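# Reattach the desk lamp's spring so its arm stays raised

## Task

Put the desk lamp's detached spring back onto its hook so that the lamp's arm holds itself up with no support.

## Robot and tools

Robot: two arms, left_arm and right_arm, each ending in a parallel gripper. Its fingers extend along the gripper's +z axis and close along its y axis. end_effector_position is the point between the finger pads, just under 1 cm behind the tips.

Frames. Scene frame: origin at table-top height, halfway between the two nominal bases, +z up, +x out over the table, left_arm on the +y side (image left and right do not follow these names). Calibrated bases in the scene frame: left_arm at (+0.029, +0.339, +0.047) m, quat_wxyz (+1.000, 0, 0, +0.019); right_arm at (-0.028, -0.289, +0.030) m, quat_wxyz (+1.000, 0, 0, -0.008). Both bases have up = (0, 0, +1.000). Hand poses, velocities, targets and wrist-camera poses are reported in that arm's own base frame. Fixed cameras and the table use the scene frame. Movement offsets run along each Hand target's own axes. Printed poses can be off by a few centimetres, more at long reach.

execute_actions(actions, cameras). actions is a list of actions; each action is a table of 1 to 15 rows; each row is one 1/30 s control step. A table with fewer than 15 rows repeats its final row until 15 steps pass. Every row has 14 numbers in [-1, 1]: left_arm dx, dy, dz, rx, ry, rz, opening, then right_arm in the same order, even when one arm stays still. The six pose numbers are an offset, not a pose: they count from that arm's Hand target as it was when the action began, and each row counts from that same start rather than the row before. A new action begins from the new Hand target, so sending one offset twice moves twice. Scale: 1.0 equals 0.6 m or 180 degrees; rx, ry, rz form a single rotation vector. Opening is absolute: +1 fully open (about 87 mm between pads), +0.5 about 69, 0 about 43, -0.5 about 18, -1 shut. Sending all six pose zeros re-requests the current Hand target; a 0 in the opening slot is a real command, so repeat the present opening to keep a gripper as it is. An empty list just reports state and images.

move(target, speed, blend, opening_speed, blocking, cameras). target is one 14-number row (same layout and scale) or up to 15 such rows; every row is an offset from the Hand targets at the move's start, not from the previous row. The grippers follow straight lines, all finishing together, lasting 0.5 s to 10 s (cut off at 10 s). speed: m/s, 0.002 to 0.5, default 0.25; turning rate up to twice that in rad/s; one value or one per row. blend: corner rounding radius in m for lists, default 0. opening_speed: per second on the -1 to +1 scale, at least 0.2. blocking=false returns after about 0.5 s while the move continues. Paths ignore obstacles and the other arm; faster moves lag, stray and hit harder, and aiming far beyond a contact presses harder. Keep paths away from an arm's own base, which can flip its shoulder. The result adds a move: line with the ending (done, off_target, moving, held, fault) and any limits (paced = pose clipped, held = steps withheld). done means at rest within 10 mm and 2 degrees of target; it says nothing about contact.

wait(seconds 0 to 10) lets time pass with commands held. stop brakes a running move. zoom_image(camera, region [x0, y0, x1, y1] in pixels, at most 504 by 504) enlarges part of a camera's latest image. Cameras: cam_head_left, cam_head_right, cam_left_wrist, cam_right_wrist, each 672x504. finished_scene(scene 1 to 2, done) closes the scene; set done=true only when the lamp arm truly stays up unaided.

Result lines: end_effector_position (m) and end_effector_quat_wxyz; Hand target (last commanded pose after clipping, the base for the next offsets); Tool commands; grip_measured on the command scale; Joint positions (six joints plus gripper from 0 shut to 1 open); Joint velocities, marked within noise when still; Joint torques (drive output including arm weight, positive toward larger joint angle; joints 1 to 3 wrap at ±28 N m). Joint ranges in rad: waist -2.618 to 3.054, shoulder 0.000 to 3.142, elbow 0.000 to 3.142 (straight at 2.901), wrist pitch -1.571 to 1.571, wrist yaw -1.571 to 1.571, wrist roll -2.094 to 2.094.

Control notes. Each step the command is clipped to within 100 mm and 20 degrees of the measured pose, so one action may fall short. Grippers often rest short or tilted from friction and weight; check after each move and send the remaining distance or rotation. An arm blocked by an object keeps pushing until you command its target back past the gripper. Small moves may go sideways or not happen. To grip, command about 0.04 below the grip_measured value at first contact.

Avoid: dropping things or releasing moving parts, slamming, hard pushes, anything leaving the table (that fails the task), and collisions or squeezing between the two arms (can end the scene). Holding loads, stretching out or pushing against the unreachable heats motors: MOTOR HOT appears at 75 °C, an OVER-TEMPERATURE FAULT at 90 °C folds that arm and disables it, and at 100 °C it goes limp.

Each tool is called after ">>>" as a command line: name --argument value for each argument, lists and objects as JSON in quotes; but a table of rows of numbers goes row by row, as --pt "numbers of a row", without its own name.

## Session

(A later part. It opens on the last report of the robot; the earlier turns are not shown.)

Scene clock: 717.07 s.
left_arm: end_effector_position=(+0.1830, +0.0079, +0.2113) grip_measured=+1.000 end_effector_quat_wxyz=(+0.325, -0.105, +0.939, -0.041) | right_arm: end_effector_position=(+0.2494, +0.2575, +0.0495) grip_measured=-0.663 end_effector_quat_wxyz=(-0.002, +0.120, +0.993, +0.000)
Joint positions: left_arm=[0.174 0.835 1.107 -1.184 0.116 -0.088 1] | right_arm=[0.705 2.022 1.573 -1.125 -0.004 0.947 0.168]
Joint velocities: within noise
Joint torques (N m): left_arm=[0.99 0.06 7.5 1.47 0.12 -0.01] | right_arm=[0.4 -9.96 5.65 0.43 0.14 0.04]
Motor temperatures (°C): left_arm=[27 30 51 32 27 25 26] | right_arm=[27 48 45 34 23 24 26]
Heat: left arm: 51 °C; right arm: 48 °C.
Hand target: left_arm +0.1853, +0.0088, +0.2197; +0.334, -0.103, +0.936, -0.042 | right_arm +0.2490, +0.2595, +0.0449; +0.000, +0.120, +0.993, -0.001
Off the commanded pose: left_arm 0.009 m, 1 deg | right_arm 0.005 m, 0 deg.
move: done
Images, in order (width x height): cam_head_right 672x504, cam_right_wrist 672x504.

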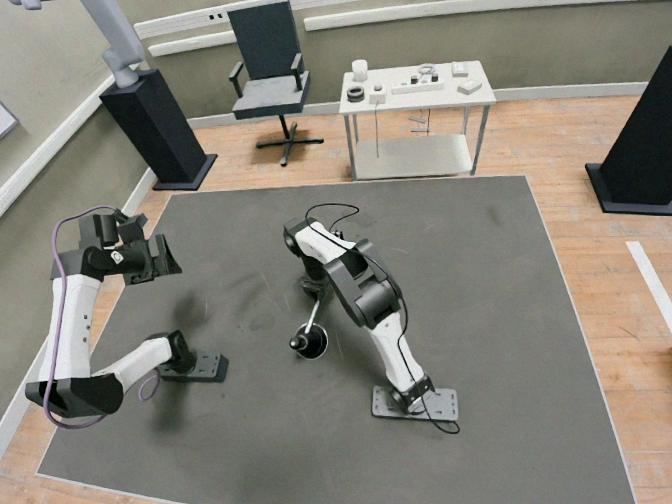

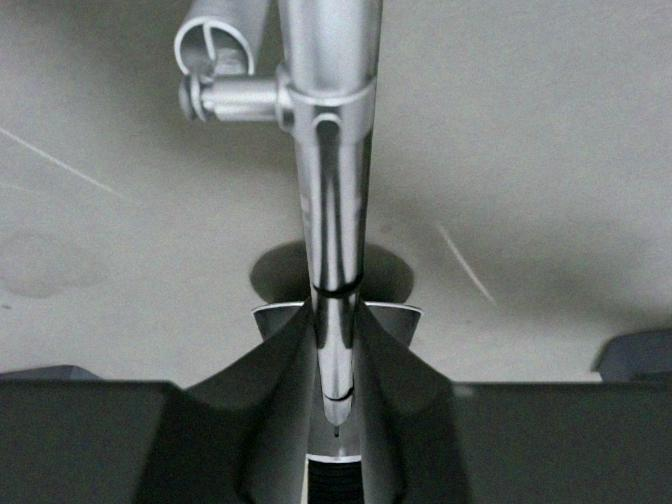

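>>> move --pt "0 0 0 0 0 0 1 -0.07 -0.068 0 0 0 -0.144 -1" --pt "0 0 0 0 0 0 1 -0.19 -0.122 0 0 0 -0.289 -1" --pt "0 0 0 0 0 0 1 -0.34 -0.132 0 0 0 -0.433 -1" --pt "0 0 0 0 0 0 1 -0.5 -0.092 0 0 0 -0.578 -1" --speed 0.1 --blend 0.02

Scene clock: 741.77 s.
left_arm: end_effector_position=(+0.1830, +0.0079, +0.2113) grip_measured=+1.000 end_effector_quat_wxyz=(+0.325, -0.105, +0.939, -0.041) | right_arm: end_effector_position=(+0.5100, +0.1165, +0.0503) grip_measured=-0.629 end_effector_quat_wxyz=(-0.048, +0.689, -0.721, +0.054)
Joint positions: left_arm=[0.174 0.835 1.107 -1.184 0.116 -0.088 1] | right_arm=[0.318 2.748 2.84 -1.529 0.056 -1.212 0.186]
Joint velocities: within noise
Joint torques (N m): left_arm=[0.98 0.06 7.5 1.47 0.11 -0.01] | right_arm=[0.64 -12.85 9.32 0.98 -0.51 -0.79]
Motor temperatures (°C): left_arm=[27 30 51 32 27 25 26] | right_arm=[27 50 45 33 23 24 27]
Heat: left arm: 51 °C; right arm: 50 °C.
Hand target: left_arm +0.1853, +0.0088, +0.2197; +0.334, -0.103, +0.936, -0.042 | right_arm +0.5271, +0.1343, +0.0453; +0.000, +0.709, -0.706, +0.001
Off the commanded pose: left_arm 0.009 m, 1 deg | right_arm 0.025 m, 9 deg.
elbow stopped short (right arm): the move would have taken joint 3 (elbow) straighter than the controller allows.
move: off_target (right_arm)

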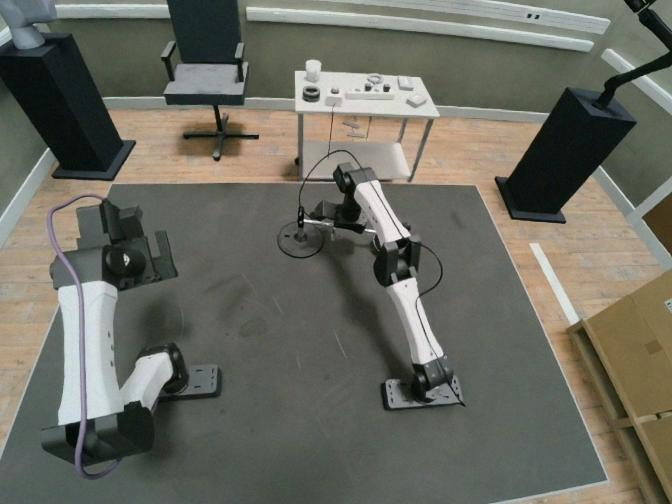

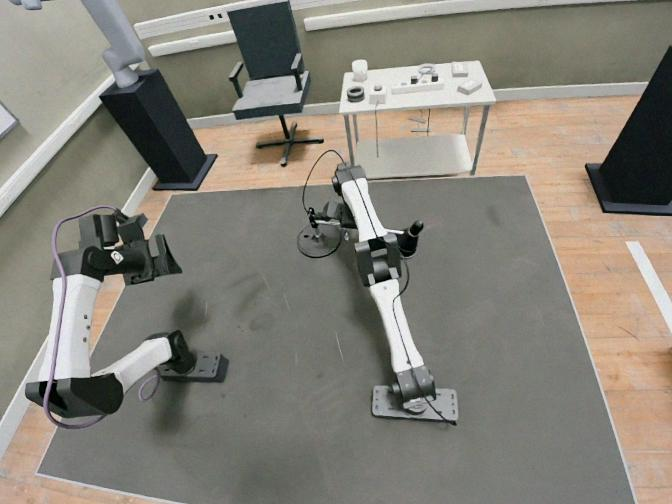

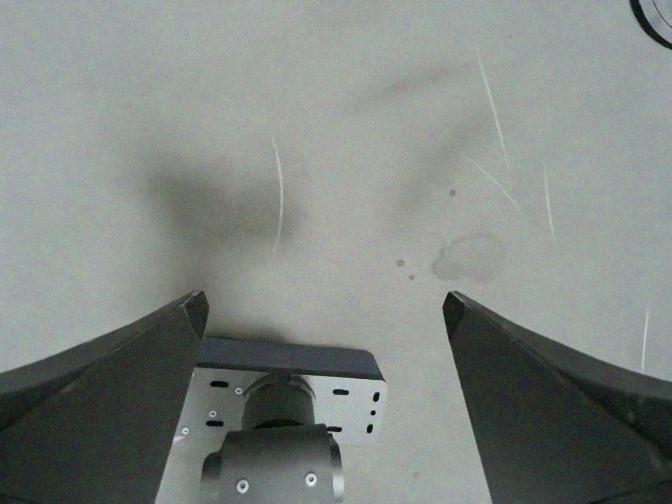

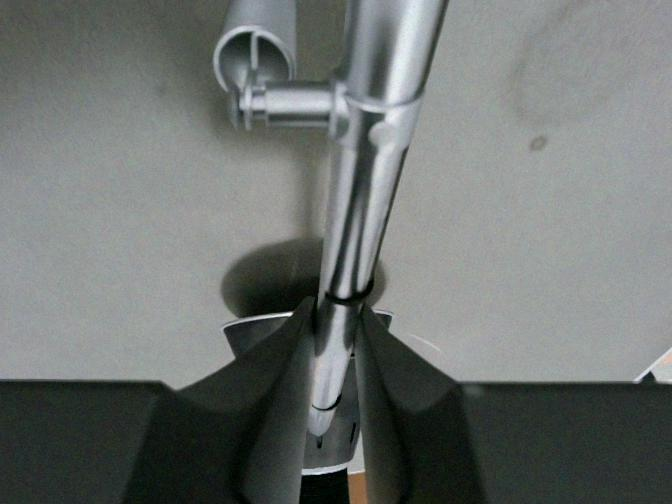

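>>> move --target '[0,0,0,0,0,0,1,0.03,0.12,0,0,0,0.02,-1]' --speed 0.1 --cameras '["cam_head_left","cam_head_right","cam_right_wrist"]'

Scene clock: 748.40 s.
left_arm: end_effector_position=(+0.1830, +0.0079, +0.2113) grip_measured=+1.000 end_effector_quat_wxyz=(+0.325, -0.105, +0.939, -0.041) | right_arm: end_effector_position=(+0.4910, +0.1149, +0.0482) grip_measured=-0.624 end_effector_quat_wxyz=(+0.050, -0.673, +0.737, -0.042)
Joint positions: left_arm=[0.174 0.835 1.107 -1.184 0.116 -0.088 1] | right_arm=[0.318 2.54 2.434 -1.339 0.035 -1.165 0.188]
Joint velocities: within noise
Joint torques (N m): left_arm=[0.98 0.03 7.49 1.47 0.12 -0.01] | right_arm=[0.88 -16.12 3.51 -0.58 -0.41 -0.19]
Motor temperatures (°C): left_arm=[27 30 51 32 27 25 26] | right_arm=[27 51 45 33 23 24 27]
Heat: left arm: 51 °C; right arm: 51 °C.
Hand target: left_arm +0.1853, +0.0088, +0.2197; +0.334, -0.103, +0.936, -0.042 | right_arm +0.4551, +0.1160, +0.0452; +0.000, -0.686, +0.728, -0.001
Off the commanded pose: left_arm 0.009 m, 1 deg | right_arm 0.036 m, 8 deg.
move: off_target (right_arm)
Images, in order (width x height): cam_head_left 672x504, cam_head_right 672x504, cam_right_wrist 672x504.

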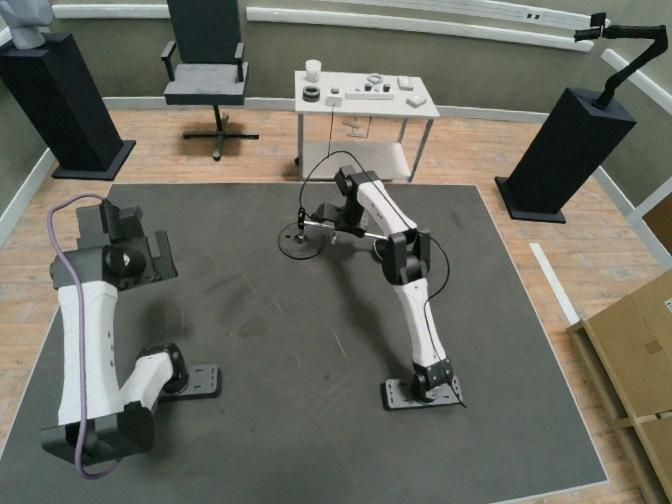

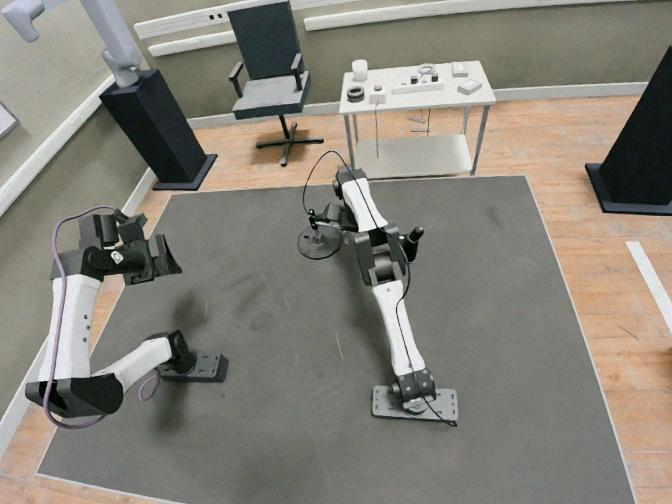

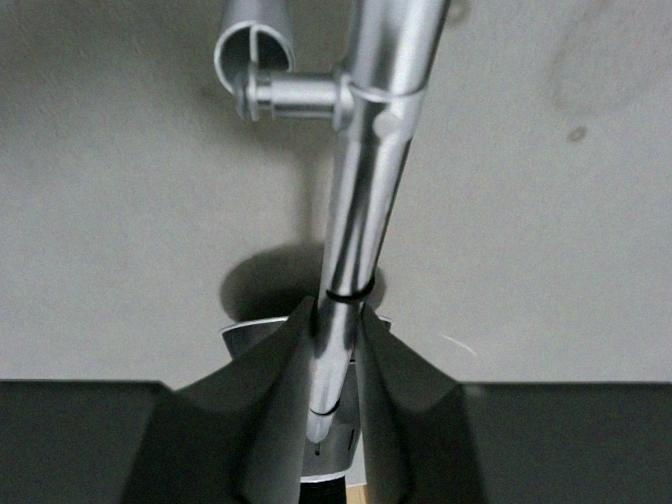

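>>> move --target '[0,0,0,0,0,0,1,0,0.07,0,0,0,0.03,-1]' --speed 0.1 --cameras '["cam_head_left","cam_head_right","cam_right_wrist"]'

Scene clock: 751.33 s.
left_arm: end_effector_position=(+0.1830, +0.0079, +0.2113) grip_measured=+1.000 end_effector_quat_wxyz=(+0.325, -0.105, +0.939, -0.041) | right_arm: end_effector_position=(+0.4483, +0.1159, +0.0476) grip_measured=-0.608 end_effector_quat_wxyz=(+0.048, -0.635, +0.770, -0.035)
Joint positions: left_arm=[0.174 0.835 1.107 -1.184 0.116 -0.088 1] | right_arm=[0.343 2.33 2.057 -1.184 0.032 -1.039 0.196]
Joint velocities: within noise
Joint torques (N m): left_arm=[0.96 0.06 7.5 1.47 0.12 0] | right_arm=[1.46 -14.97 3.55 -0.49 -0.37 -0.2]
Motor temperatures (°C): left_arm=[27 30 51 32 27 25 26] | right_arm=[27 52 44 32 23 24 27]
Heat: left arm: 51 °C; right arm: 52 °C.
Hand target: left_arm +0.1853, +0.0088, +0.2197; +0.334, -0.103, +0.936, -0.042 | right_arm +0.4132, +0.1185, +0.0452; +0.000, -0.651, +0.759, -0.001
Off the commanded pose: left_arm 0.009 m, 1 deg | right_arm 0.035 m, 7 deg.
move: off_target (right_arm)
Images, in order (width x height): cam_head_left 672x504, cam_head_right 672x504, cam_right_wrist 672x504.

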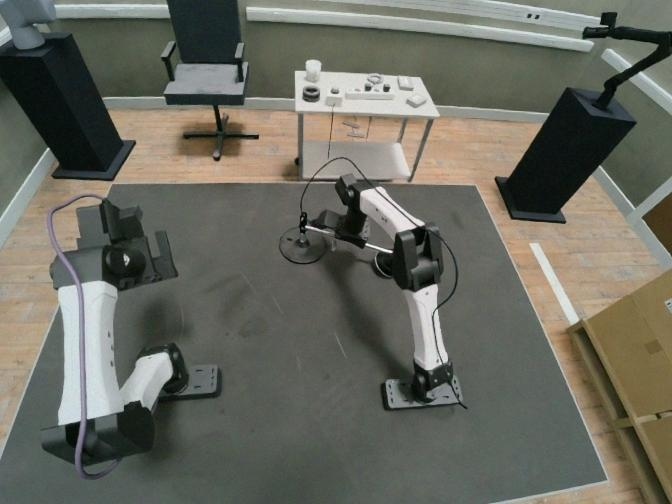

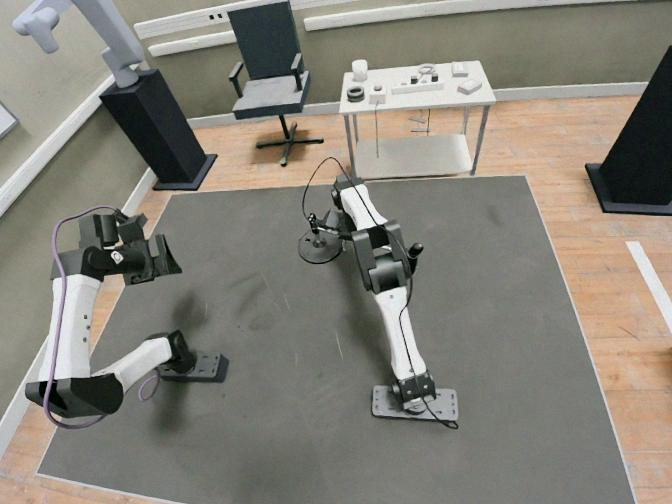

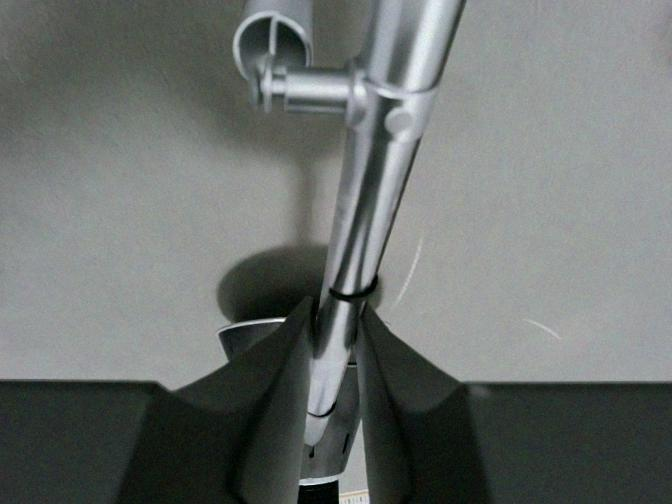

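>>> move --pt "0 0 0 0 0 0 1 -0.004 -0.058 0 0 0 0 -1" --pt "0 0 0 0 0 0 1 -0.004 -0.058 0 0 0 0 0.6" --pt "0 0 0 0 0 0 1 -0.004 -0.058 -0.35 0 0 0 0.6" --pt "0 0 0 0 0 0 1 0.1 0.15 -0.35 0.065 -0.465 0.806 0.6" --speed 0.25

Scene clock: 773.43 s.
left_arm: end_effector_position=(+0.1829, +0.0079, +0.2112) grip_measured=+1.000 end_effector_quat_wxyz=(+0.325, -0.105, +0.939, -0.041) | right_arm: end_effector_position=(+0.3175, +0.0731, +0.2597) grip_measured=+0.600 end_effector_quat_wxyz=(+0.425, +0.579, +0.640, +0.273)
Joint positions: left_arm=[0.174 0.835 1.107 -1.185 0.116 -0.088 1] | right_arm=[0.336 0.961 0.982 -0.589 0.432 1.568 0.8]
Joint velocities: within noise
Joint torques (N m): left_arm=[0.96 0.06 7.5 1.47 0.12 0] | right_arm=[0.42 -2.29 6.72 1.38 0.29 0.04]
Motor temperatures (°C): left_arm=[27 30 51 32 27 25 26] | right_arm=[27 57 43 32 23 24 27]
Heat: left arm: 51 °C; right arm: 57 °C.
Hand target: left_arm +0.1852, +0.0088, +0.2197; +0.334, -0.103, +0.936, -0.042 | right_arm +0.3150, +0.0731, +0.2553; +0.422, +0.583, +0.639, +0.270
Off the commanded pose: left_arm 0.009 m, 1 deg | right_arm 0.005 m, 1 deg.
move: done; target 2's new opening was sent with right_arm's hand 0.005 m and 4 deg from that target; limits=paced

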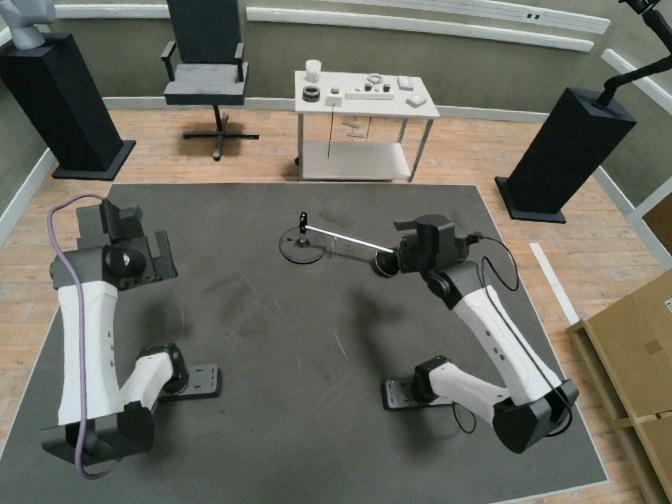

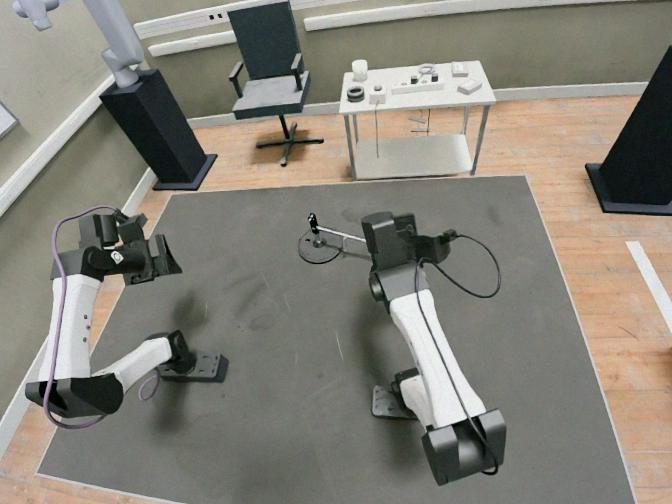

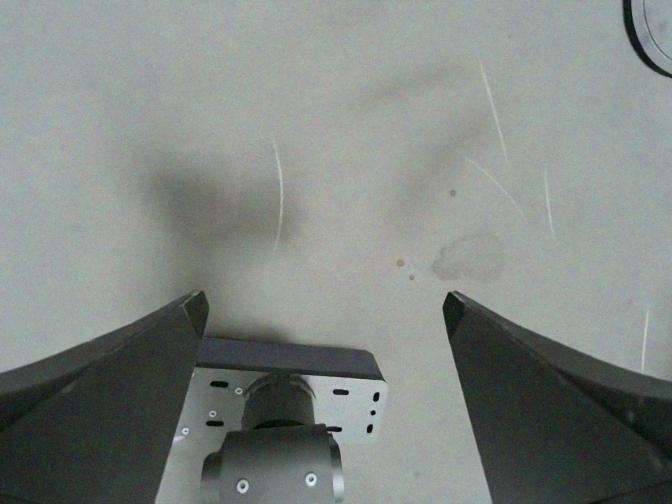

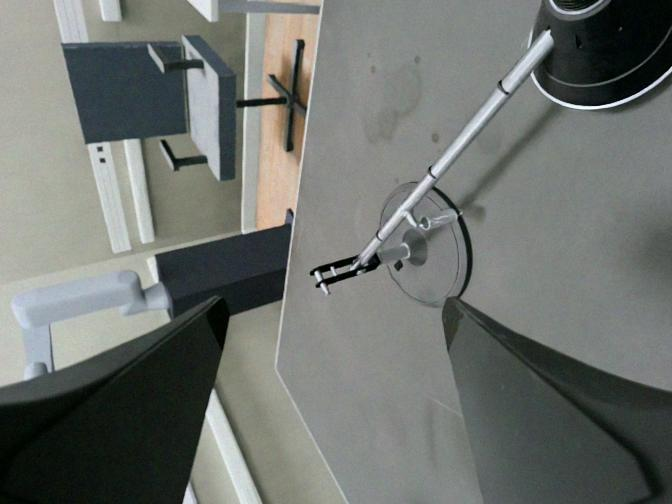

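>>> move --pt "0 0 0 0 0 0 1 0.16 -0.065 0.003 -0.086 -0.159 -0.399 -1" --pt "0 0 0 0 0 0 1 0.24 -0.268 0.26 -0.086 -0.159 -0.399 -1" --speed 0.2

Scene clock: 802.70 s.
left_arm: end_effector_position=(+0.1829, +0.0079, +0.2112) grip_measured=+1.000 end_effector_quat_wxyz=(+0.325, -0.105, +0.939, -0.041) | right_arm: end_effector_position=(+0.3653, +0.1604, +0.0072) grip_measured=-1.000 end_effector_quat_wxyz=(+0.677, +0.094, +0.723, -0.098)
Joint positions: left_arm=[0.174 0.835 1.107 -1.185 0.116 -0.088 1] | right_arm=[0.806 2.244 0.551 1.56 1.074 0.102 0]
Joint velocities: within noise
Joint torques (N m): left_arm=[0.98 0.03 7.5 1.47 0.11 -0.01] | right_arm=[-0.83 -7.88 4.34 1.57 0.02 -0.21]
Motor temperatures (°C): left_arm=[27 30 51 32 27 25 26] | right_arm=[27 47 44 34 23 24 26]
Heat: left arm: 51 °C; right arm: 47 °C.
Hand target: left_arm +0.1852, +0.0088, +0.2197; +0.334, -0.103, +0.936, -0.042 | right_arm +0.3702, +0.1624, +0.0104; +0.702, +0.090, +0.700, -0.090
Off the commanded pose: left_arm 0.009 m, 1 deg | right_arm 0.006 m, 4 deg.
joint sent to its limit (right arm) — joint 4 (wrist pitch), upper limit. The joint targets are off in orientation, not in position.
move: off_target (right_arm)

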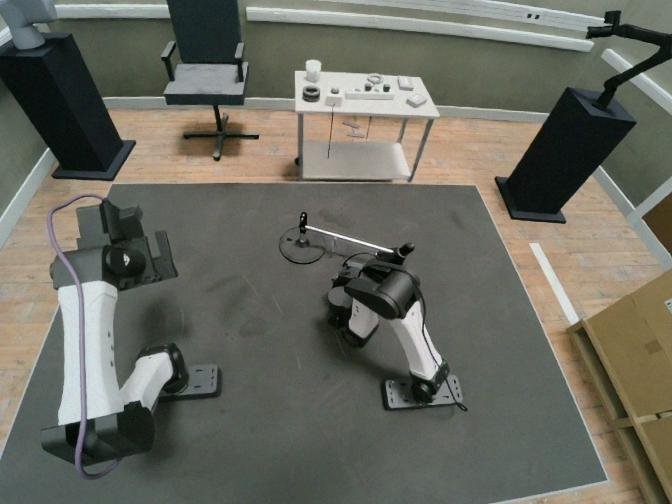

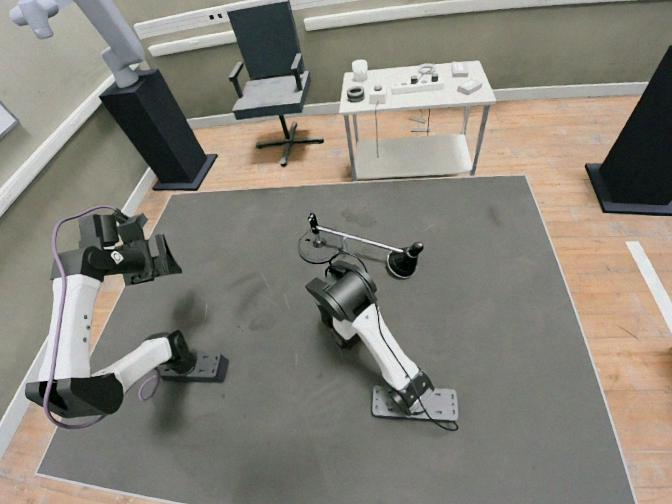

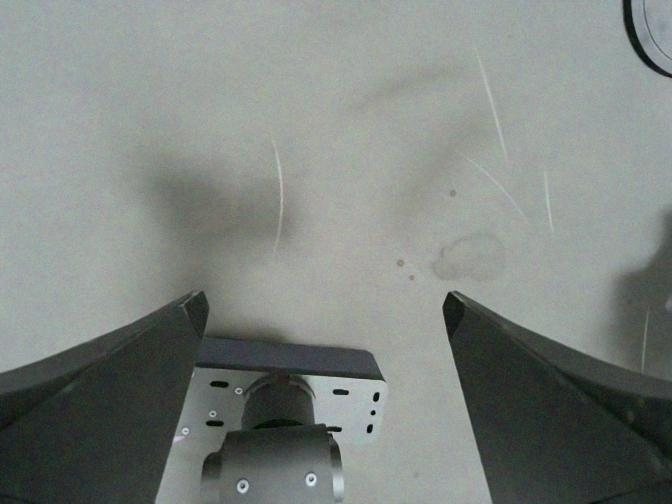

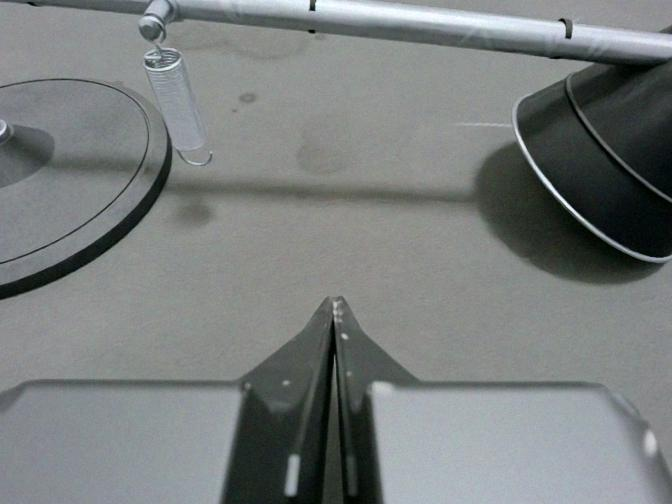

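>>> move --target '[0,0,0,0,0,0,1,0.0,0,0.21,0,0,0,-1]' --speed 0.12 --cameras '["cam_right_wrist","cam_head_right"]'

Scene clock: 806.30 s.
left_arm: end_effector_position=(+0.1829, +0.0079, +0.2112) grip_measured=+1.000 end_effector_quat_wxyz=(+0.325, -0.105, +0.939, -0.041) | right_arm: end_effector_position=(+0.4873, +0.1297, +0.0112) grip_measured=-1.000 end_effector_quat_wxyz=(+0.702, +0.096, +0.700, -0.087)
Joint positions: left_arm=[0.174 0.835 1.107 -1.185 0.116 -0.088 1] | right_arm=[0.502 2.392 0.883 1.511 0.762 0.011 0]
Joint velocities: within noise
Joint torques (N m): left_arm=[0.96 0.05 7.49 1.47 0.12 -0.01] | right_arm=[-0.65 -9.95 6.11 1.42 -0.06 -0.2]
Motor temperatures (°C): left_arm=[27 30 52 32 27 25 26] | right_arm=[27 47 44 34 23 24 26]
Heat: left arm: 52 °C; right arm: 47 °C.
Hand target: left_arm +0.1852, +0.0088, +0.2197; +0.334, -0.103, +0.936, -0.042 | right_arm +0.4921, +0.1304, +0.0108; +0.702, +0.090, +0.700, -0.091
Off the commanded pose: left_arm 0.009 m, 1 deg | right_arm 0.005 m, 1 deg.
move: done
Images, in order (width x height): cam_head_right 672x504, cam_right_wrist 672x504.

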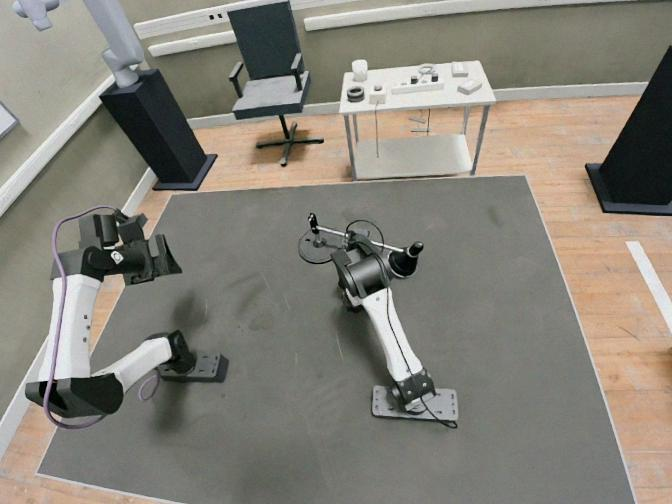

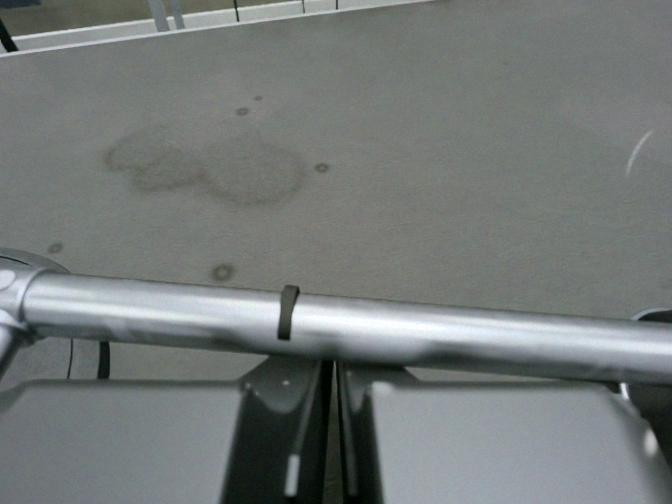

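>>> move --pt "0 0 0 0 0 0 1 -0.255 0 0.02 0 0 0 -1" --pt "0 0 0 0 0 0 1 -0.34 0.045 0.02 0 0 0 -1" --pt "0 0 0 0 0 0 1 -0.4 0.125 0.025 0 0 0 -1" --speed 0.08 --blend 0.02

Scene clock: 815.40 s.
left_arm: end_effector_position=(+0.1829, +0.0079, +0.2112) grip_measured=+1.000 end_effector_quat_wxyz=(+0.325, -0.105, +0.939, -0.041) | right_arm: end_effector_position=(+0.5223, +0.1957, +0.2426) grip_measured=-1.000 end_effector_quat_wxyz=(+0.699, +0.089, +0.704, -0.089)
Joint positions: left_arm=[0.174 0.835 1.107 -1.185 0.116 -0.088 1] | right_arm=[0.597 1.925 1.383 0.532 0.849 0.006 0]
Joint velocities: within noise
Joint torques (N m): left_arm=[0.98 0.05 7.5 1.47 0.11 -0.01] | right_arm=[0.2 -9.85 11.49 1.35 0.11 -0.16]
Motor temperatures (°C): left_arm=[27 30 52 32 27 25 26] | right_arm=[27 49 43 34 23 24 26]
Heat: left arm: 52 °C; right arm: 49 °C.
Hand target: left_arm +0.1852, +0.0088, +0.2197; +0.334, -0.103, +0.936, -0.042 | right_arm +0.5251, +0.1993, +0.2508; +0.702, +0.090, +0.700, -0.091
Off the commanded pose: left_arm 0.009 m, 1 deg | right_arm 0.009 m, 1 deg.
move: done

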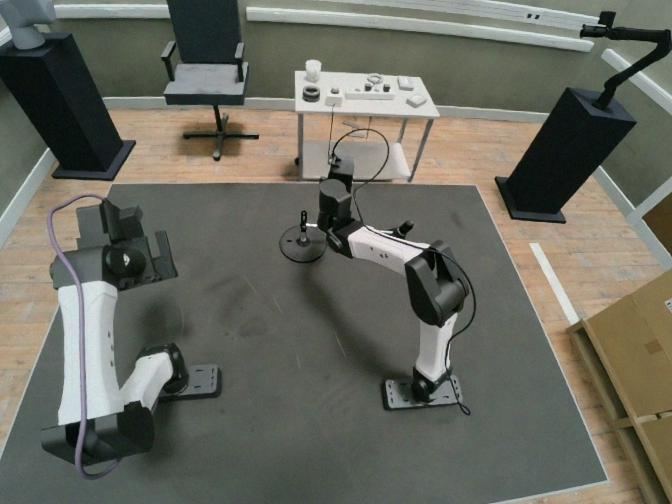

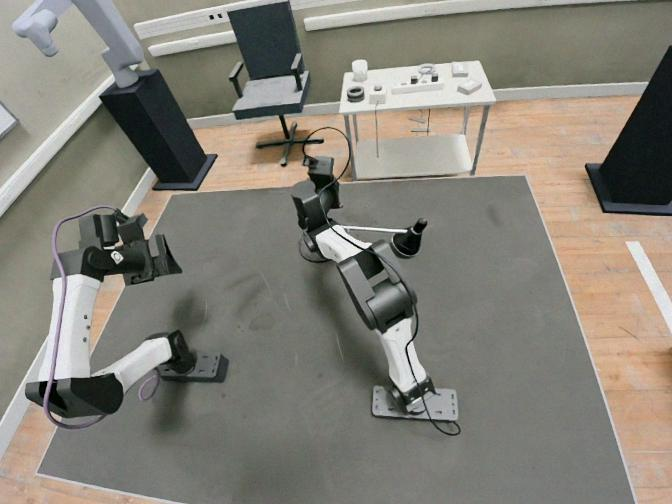

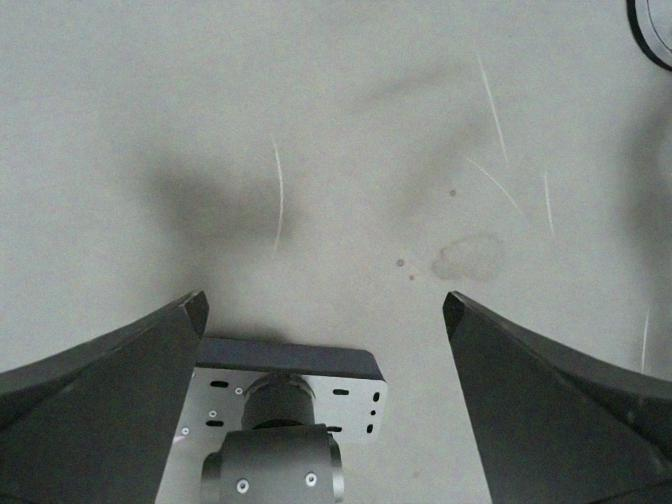

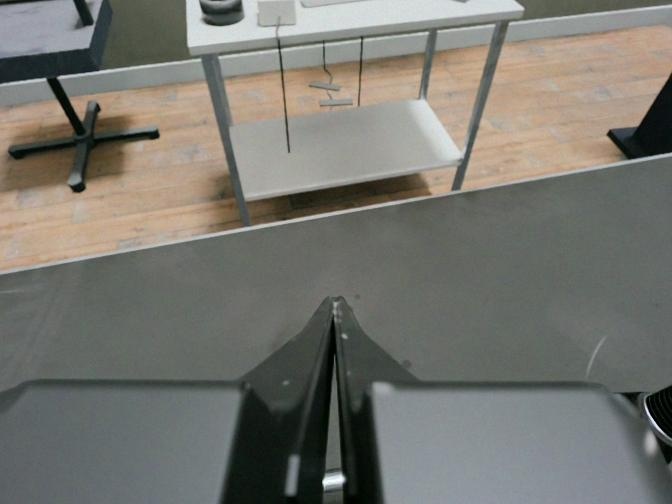

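>>> move --pt "0 0 0 0 0 0 1 0 -0.05 -0.25 0 0 0 -1" --pt "0 0 0 0 0 0 1 0.4 -0.137 -0.22 0 0 0 -1" --speed 0.2 --cameras '["cam_right_wrist"]'

Scene clock: 822.60 s.
left_arm: end_effector_position=(+0.1829, +0.0079, +0.2112) grip_measured=+1.000 end_effector_quat_wxyz=(+0.325, -0.105, +0.939, -0.041) | right_arm: end_effector_position=(+0.3745, +0.1523, +0.0082) grip_measured=-1.000 end_effector_quat_wxyz=(+0.676, +0.087, +0.724, -0.105)
Joint positions: left_arm=[0.174 0.835 1.107 -1.185 0.116 -0.088 1] | right_arm=[0.765 2.242 0.557 1.56 1.035 0.072 0]
Joint velocities: within noise
Joint torques (N m): left_arm=[0.98 0.05 7.5 1.47 0.12 -0.01] | right_arm=[-0.75 -8.28 3.18 1.61 -0.02 0.12]
Motor temperatures (°C): left_arm=[27 30 52 32 27 25 26] | right_arm=[27 49 44 34 23 24 26]
Heat: left arm: 52 °C; right arm: 49 °C.
Hand target: left_arm +0.1852, +0.0088, +0.2197; +0.334, -0.103, +0.936, -0.042 | right_arm +0.3771, +0.1531, +0.0105; +0.702, +0.090, +0.700, -0.091
Off the commanded pose: left_arm 0.009 m, 1 deg | right_arm 0.004 m, 4 deg.
joint sent to its limit (right arm) — joint 4 (wrist pitch), upper limit. The joint targets are off in orientation, not in position.
move: off_target (right_arm)
Images, in order (width x height): cam_right_wrist 672x504.

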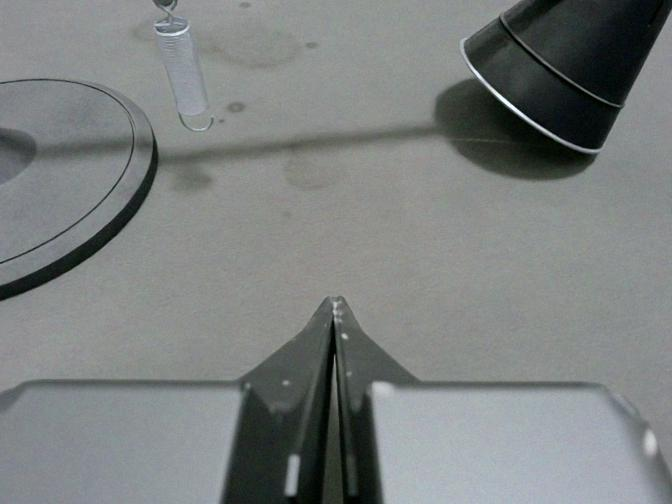

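>>> move --pt "0 0 0 0 0 0 1 0 0 0.31 0 0 0 -1" --pt "0 0 0 0 0 0 1 -0.08 0 0.31 0 -0.09 0 -1" --speed 0.12 --cameras '["cam_right_wrist","cam_head_right"]'

Scene clock: 830.57 s.
left_arm: end_effector_position=(+0.1829, +0.0079, +0.2112) grip_measured=+1.000 end_effector_quat_wxyz=(+0.325, -0.105, +0.939, -0.041) | right_arm: end_effector_position=(+0.5457, +0.1022, +0.0137) grip_measured=-1.000 end_effector_quat_wxyz=(+0.723, +0.062, +0.678, -0.121)
Joint positions: left_arm=[0.174 0.835 1.107 -1.185 0.116 -0.088 1] | right_arm=[0.382 2.514 1.094 1.513 0.638 -0.129 0]
Joint velocities: within noise
Joint torques (N m): left_arm=[0.99 0.06 7.51 1.47 0.12 -0.01] | right_arm=[-0.39 -16.12 7.45 2.19 -0.05 -0.12]
Motor temperatures (°C): left_arm=[27 30 52 32 27 25 26] | right_arm=[27 49 43 34 23 24 26]
Heat: left arm: 52 °C; right arm: 49 °C.
Hand target: left_arm +0.1852, +0.0088, +0.2197; +0.334, -0.103, +0.936, -0.042 | right_arm +0.5569, +0.1061, +0.0589; +0.794, +0.076, +0.595, -0.102
Off the commanded pose: left_arm 0.009 m, 1 deg | right_arm 0.047 m, 13 deg.
joint sent to its limit (right arm) — joint 4 (wrist pitch), upper limit. The joint targets are off in orientation, not in position.
move: off_target (right_arm)
Images, in order (width x height): cam_head_right 672x504, cam_right_wrist 672x504.

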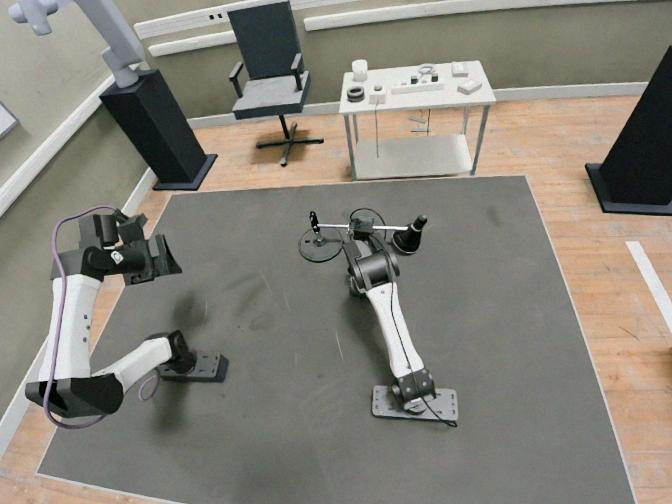

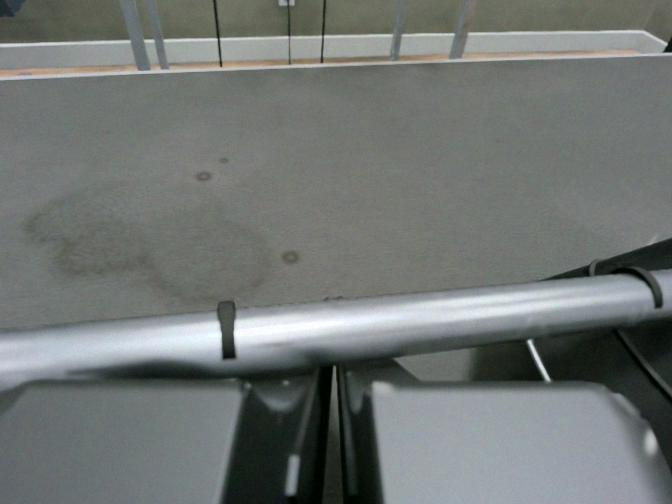

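>>> move --target '[0,0,0,0,0,0,1,-0.19,0.02,0.05,0,0,0,-1]' --speed 0.08 --cameras '["cam_right_wrist","cam_head_right"]'

Scene clock: 837.67 s.
left_arm: end_effector_position=(+0.1829, +0.0079, +0.2112) grip_measured=+1.000 end_effector_quat_wxyz=(+0.325, -0.105, +0.939, -0.041) | right_arm: end_effector_position=(+0.5543, +0.1123, +0.1512) grip_measured=-1.000 end_effector_quat_wxyz=(+0.781, +0.077, +0.610, -0.110)
Joint positions: left_arm=[0.174 0.835 1.107 -1.185 0.116 -0.088 1] | right_arm=[0.398 2.234 1.108 1.435 0.639 -0.203 0]
Joint velocities: within noise
Joint torques (N m): left_arm=[0.95 0.05 7.5 1.47 0.12 -0.01] | right_arm=[0.4 -14.98 8.49 1.31 -0.17 -0.21]
Motor temperatures (°C): left_arm=[27 29 52 32 27 25 26] | right_arm=[27 52 44 34 23 24 26]
Heat: left arm: 52 °C; right arm: 52 °C.
Hand target: left_arm +0.1852, +0.0088, +0.2197; +0.334, -0.103, +0.936, -0.042 | right_arm +0.5568, +0.1184, +0.1768; +0.794, +0.077, +0.594, -0.102
Off the commanded pose: left_arm 0.009 m, 1 deg | right_arm 0.026 m, 2 deg.
move: off_target (right_arm)
Images, in order (width x height): cam_head_right 672x504, cam_right_wrist 672x504.

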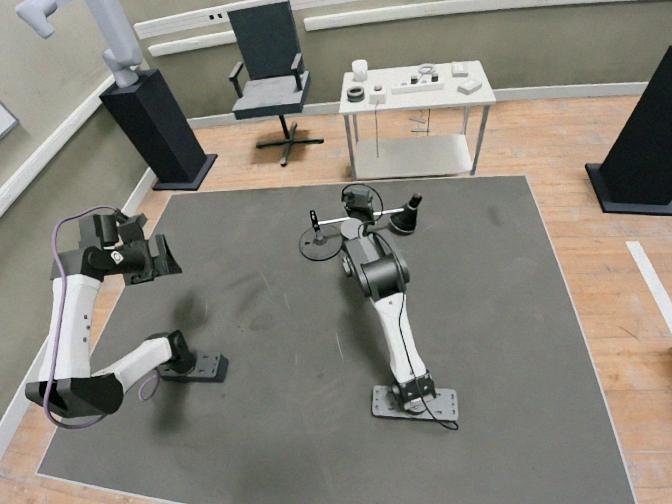

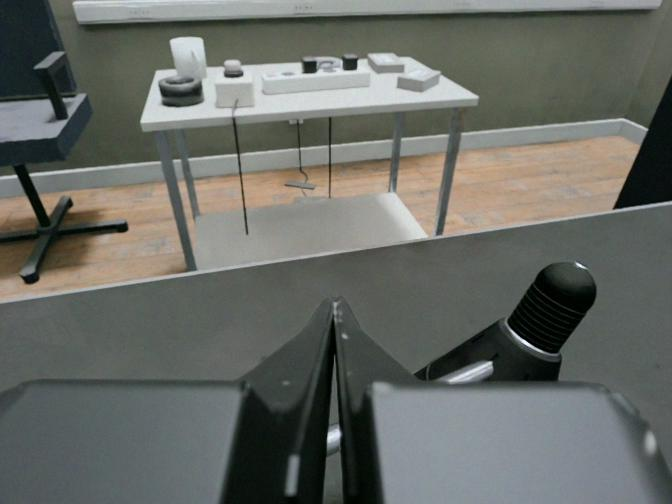

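>>> move --pt "0 0 0 0 0 0 1 -0.14 -0.03 -0.1 0 0 0 -1" --pt "0 0 0 0 0 0 1 -0.14 -0.066 -0.25 0.139 0.36 0.453 0.7" --speed 0.25 --cameras '["cam_right_wrist","cam_head_right"]'

Scene clock: 865.80 s.
left_arm: end_effector_position=(+0.1829, +0.0079, +0.2112) grip_measured=+1.000 end_effector_quat_wxyz=(+0.325, -0.105, +0.939, -0.041) | right_arm: end_effector_position=(+0.3853, +0.1241, +0.2026) grip_measured=+0.700 end_effector_quat_wxyz=(+0.228, +0.606, +0.682, +0.339)
Joint positions: left_arm=[0.174 0.835 1.107 -1.185 0.116 -0.088 1] | right_arm=[0.188 1.351 1.085 -0.462 -0.047 1.664 0.85]
Joint velocities: within noise
Joint torques (N m): left_arm=[0.98 0.06 7.5 1.47 0.11 -0.01] | right_arm=[-0.79 -7.5 9.42 1.31 -0.04 0.06]
Motor temperatures (°C): left_arm=[27 29 52 32 27 25 26] | right_arm=[27 58 44 34 23 24 26]
Heat: left arm: 52 °C; right arm: 58 °C.
Hand target: left_arm +0.1852, +0.0088, +0.2197; +0.334, -0.103, +0.936, -0.042 | right_arm +0.3846, +0.1227, +0.2152; +0.231, +0.608, +0.673, +0.351
Off the commanded pose: left_arm 0.009 m, 1 deg | right_arm 0.013 m, 2 deg.
move: off_target (right_arm); target 2's new opening was sent with right_arm's hand 0.013 m and 2 deg from that target
Images, in order (width x height): cam_head_right 672x504, cam_right_wrist 672x504.

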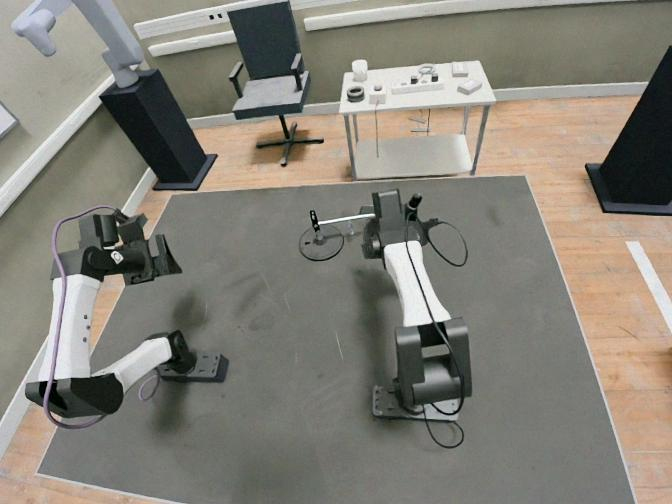

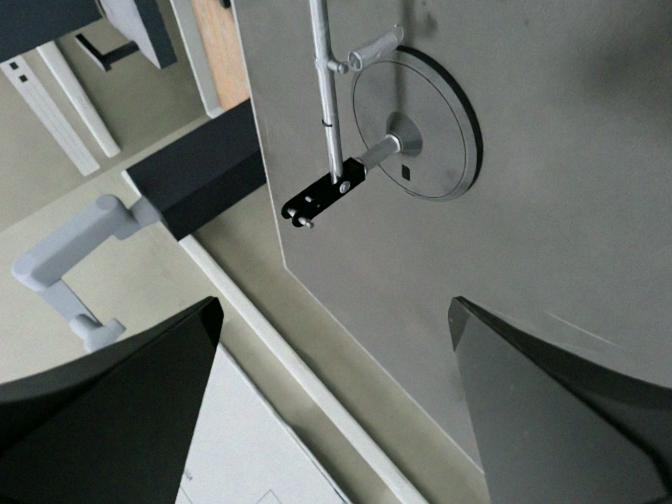

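>>> move --target '[0,0,0,0,0,0,1,-0.017,0.024,0.25,0,0,0,0.7]' --speed 0.15 --cameras '["cam_right_wrist","cam_head_right"]'

Scene clock: 875.17 s.
left_arm: end_effector_position=(+0.1829, +0.0079, +0.2112) grip_measured=+1.000 end_effector_quat_wxyz=(+0.325, -0.105, +0.939, -0.041) | right_arm: end_effector_position=(+0.4934, +0.1415, +0.1130) grip_measured=+0.700 end_effector_quat_wxyz=(+0.220, +0.612, +0.683, +0.332)
Joint positions: left_arm=[0.174 0.835 1.107 -1.185 0.116 -0.088 1] | right_arm=[0.18 1.846 1.246 -0.153 -0.054 1.664 0.85]
Joint velocities: within noise
Joint torques (N m): left_arm=[0.96 0.05 7.5 1.47 0.11 0] | right_arm=[-0.83 -9.14 11.12 1.59 -0.04 -0.01]
Motor temperatures (°C): left_arm=[27 29 52 32 27 25 26] | right_arm=[27 54 44 33 23 24 26]
Heat: left arm: 52 °C; right arm: 54 °C.
Hand target: left_arm +0.1852, +0.0088, +0.2197; +0.334, -0.103, +0.936, -0.042 | right_arm +0.5063, +0.1416, +0.1277; +0.231, +0.609, +0.673, +0.351
Off the commanded pose: left_arm 0.009 m, 1 deg | right_arm 0.020 m, 3 deg.
move: off_target (right_arm)
Images, in order (width x height): cam_head_right 672x504, cam_right_wrist 672x504.

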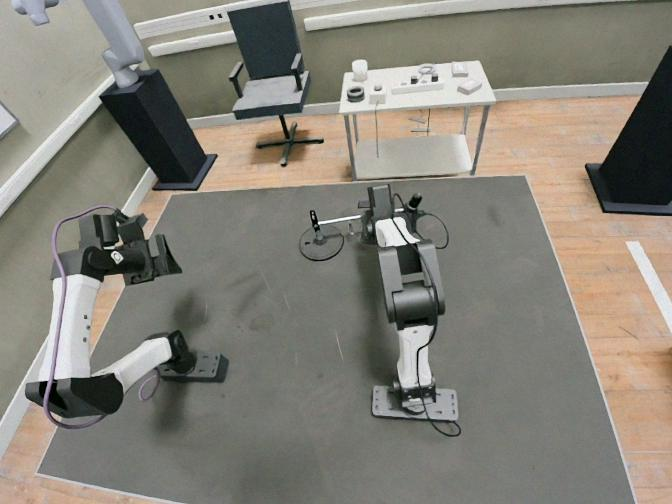

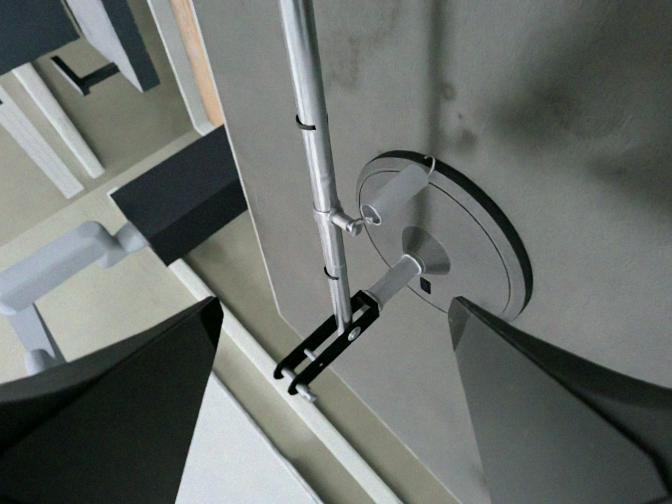

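>>> move --target '[0,0,0,0,0,0,1,0,0.02,0.075,0,0,0,0.7]' --speed 0.12 --cameras '["cam_right_wrist","cam_head_right"]'

Scene clock: 878.87 s.
left_arm: end_effector_position=(+0.1829, +0.0079, +0.2112) grip_measured=+1.000 end_effector_quat_wxyz=(+0.325, -0.105, +0.939, -0.041) | right_arm: end_effector_position=(+0.5352, +0.1491, +0.0942) grip_measured=+0.700 end_effector_quat_wxyz=(+0.222, +0.611, +0.683, +0.333)
Joint positions: left_arm=[0.174 0.835 1.107 -1.185 0.116 -0.088 1] | right_arm=[0.18 2.02 1.408 -0.136 -0.054 1.664 0.85]
Joint velocities: within noise
Joint torques (N m): left_arm=[0.98 0.05 7.51 1.48 0.11 -0.01] | right_arm=[-0.53 -10.65 11.11 1.55 -0.02 0.02]
Motor temperatures (°C): left_arm=[27 29 52 32 27 25 26] | right_arm=[27 54 45 34 23 24 25]
Heat: left arm: 52 °C; right arm: 54 °C.
Hand target: left_arm +0.1852, +0.0088, +0.2197; +0.334, -0.103, +0.936, -0.042 | right_arm +0.5474, +0.1504, +0.1077; +0.231, +0.609, +0.673, +0.351
Off the commanded pose: left_arm 0.009 m, 1 deg | right_arm 0.018 m, 3 deg.
move: off_target (right_arm)
Images, in order (width x height): cam_head_right 672x504, cam_right_wrist 672x504.

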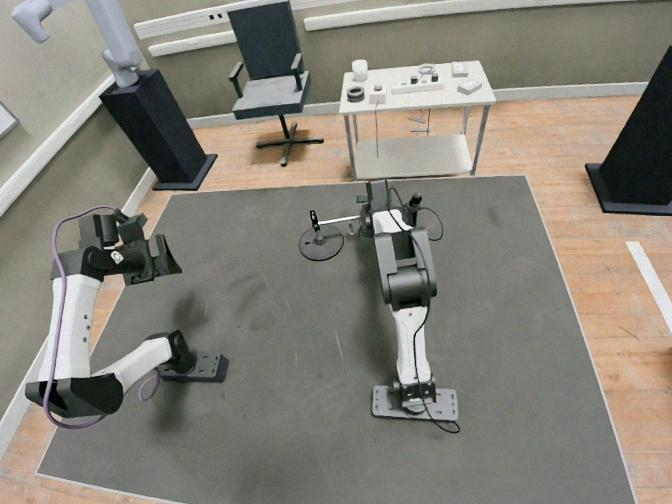

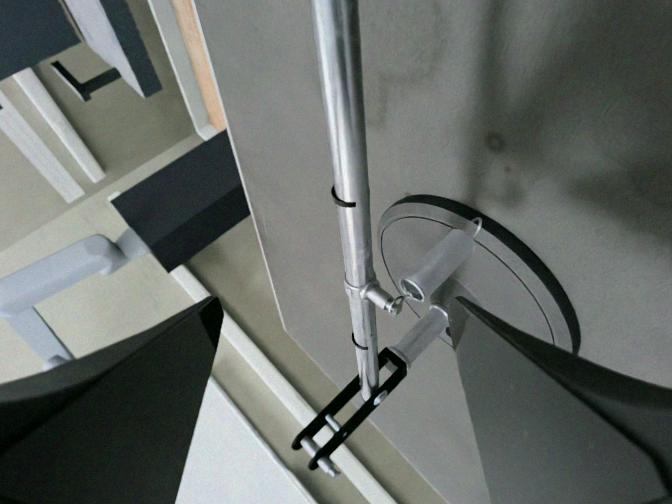

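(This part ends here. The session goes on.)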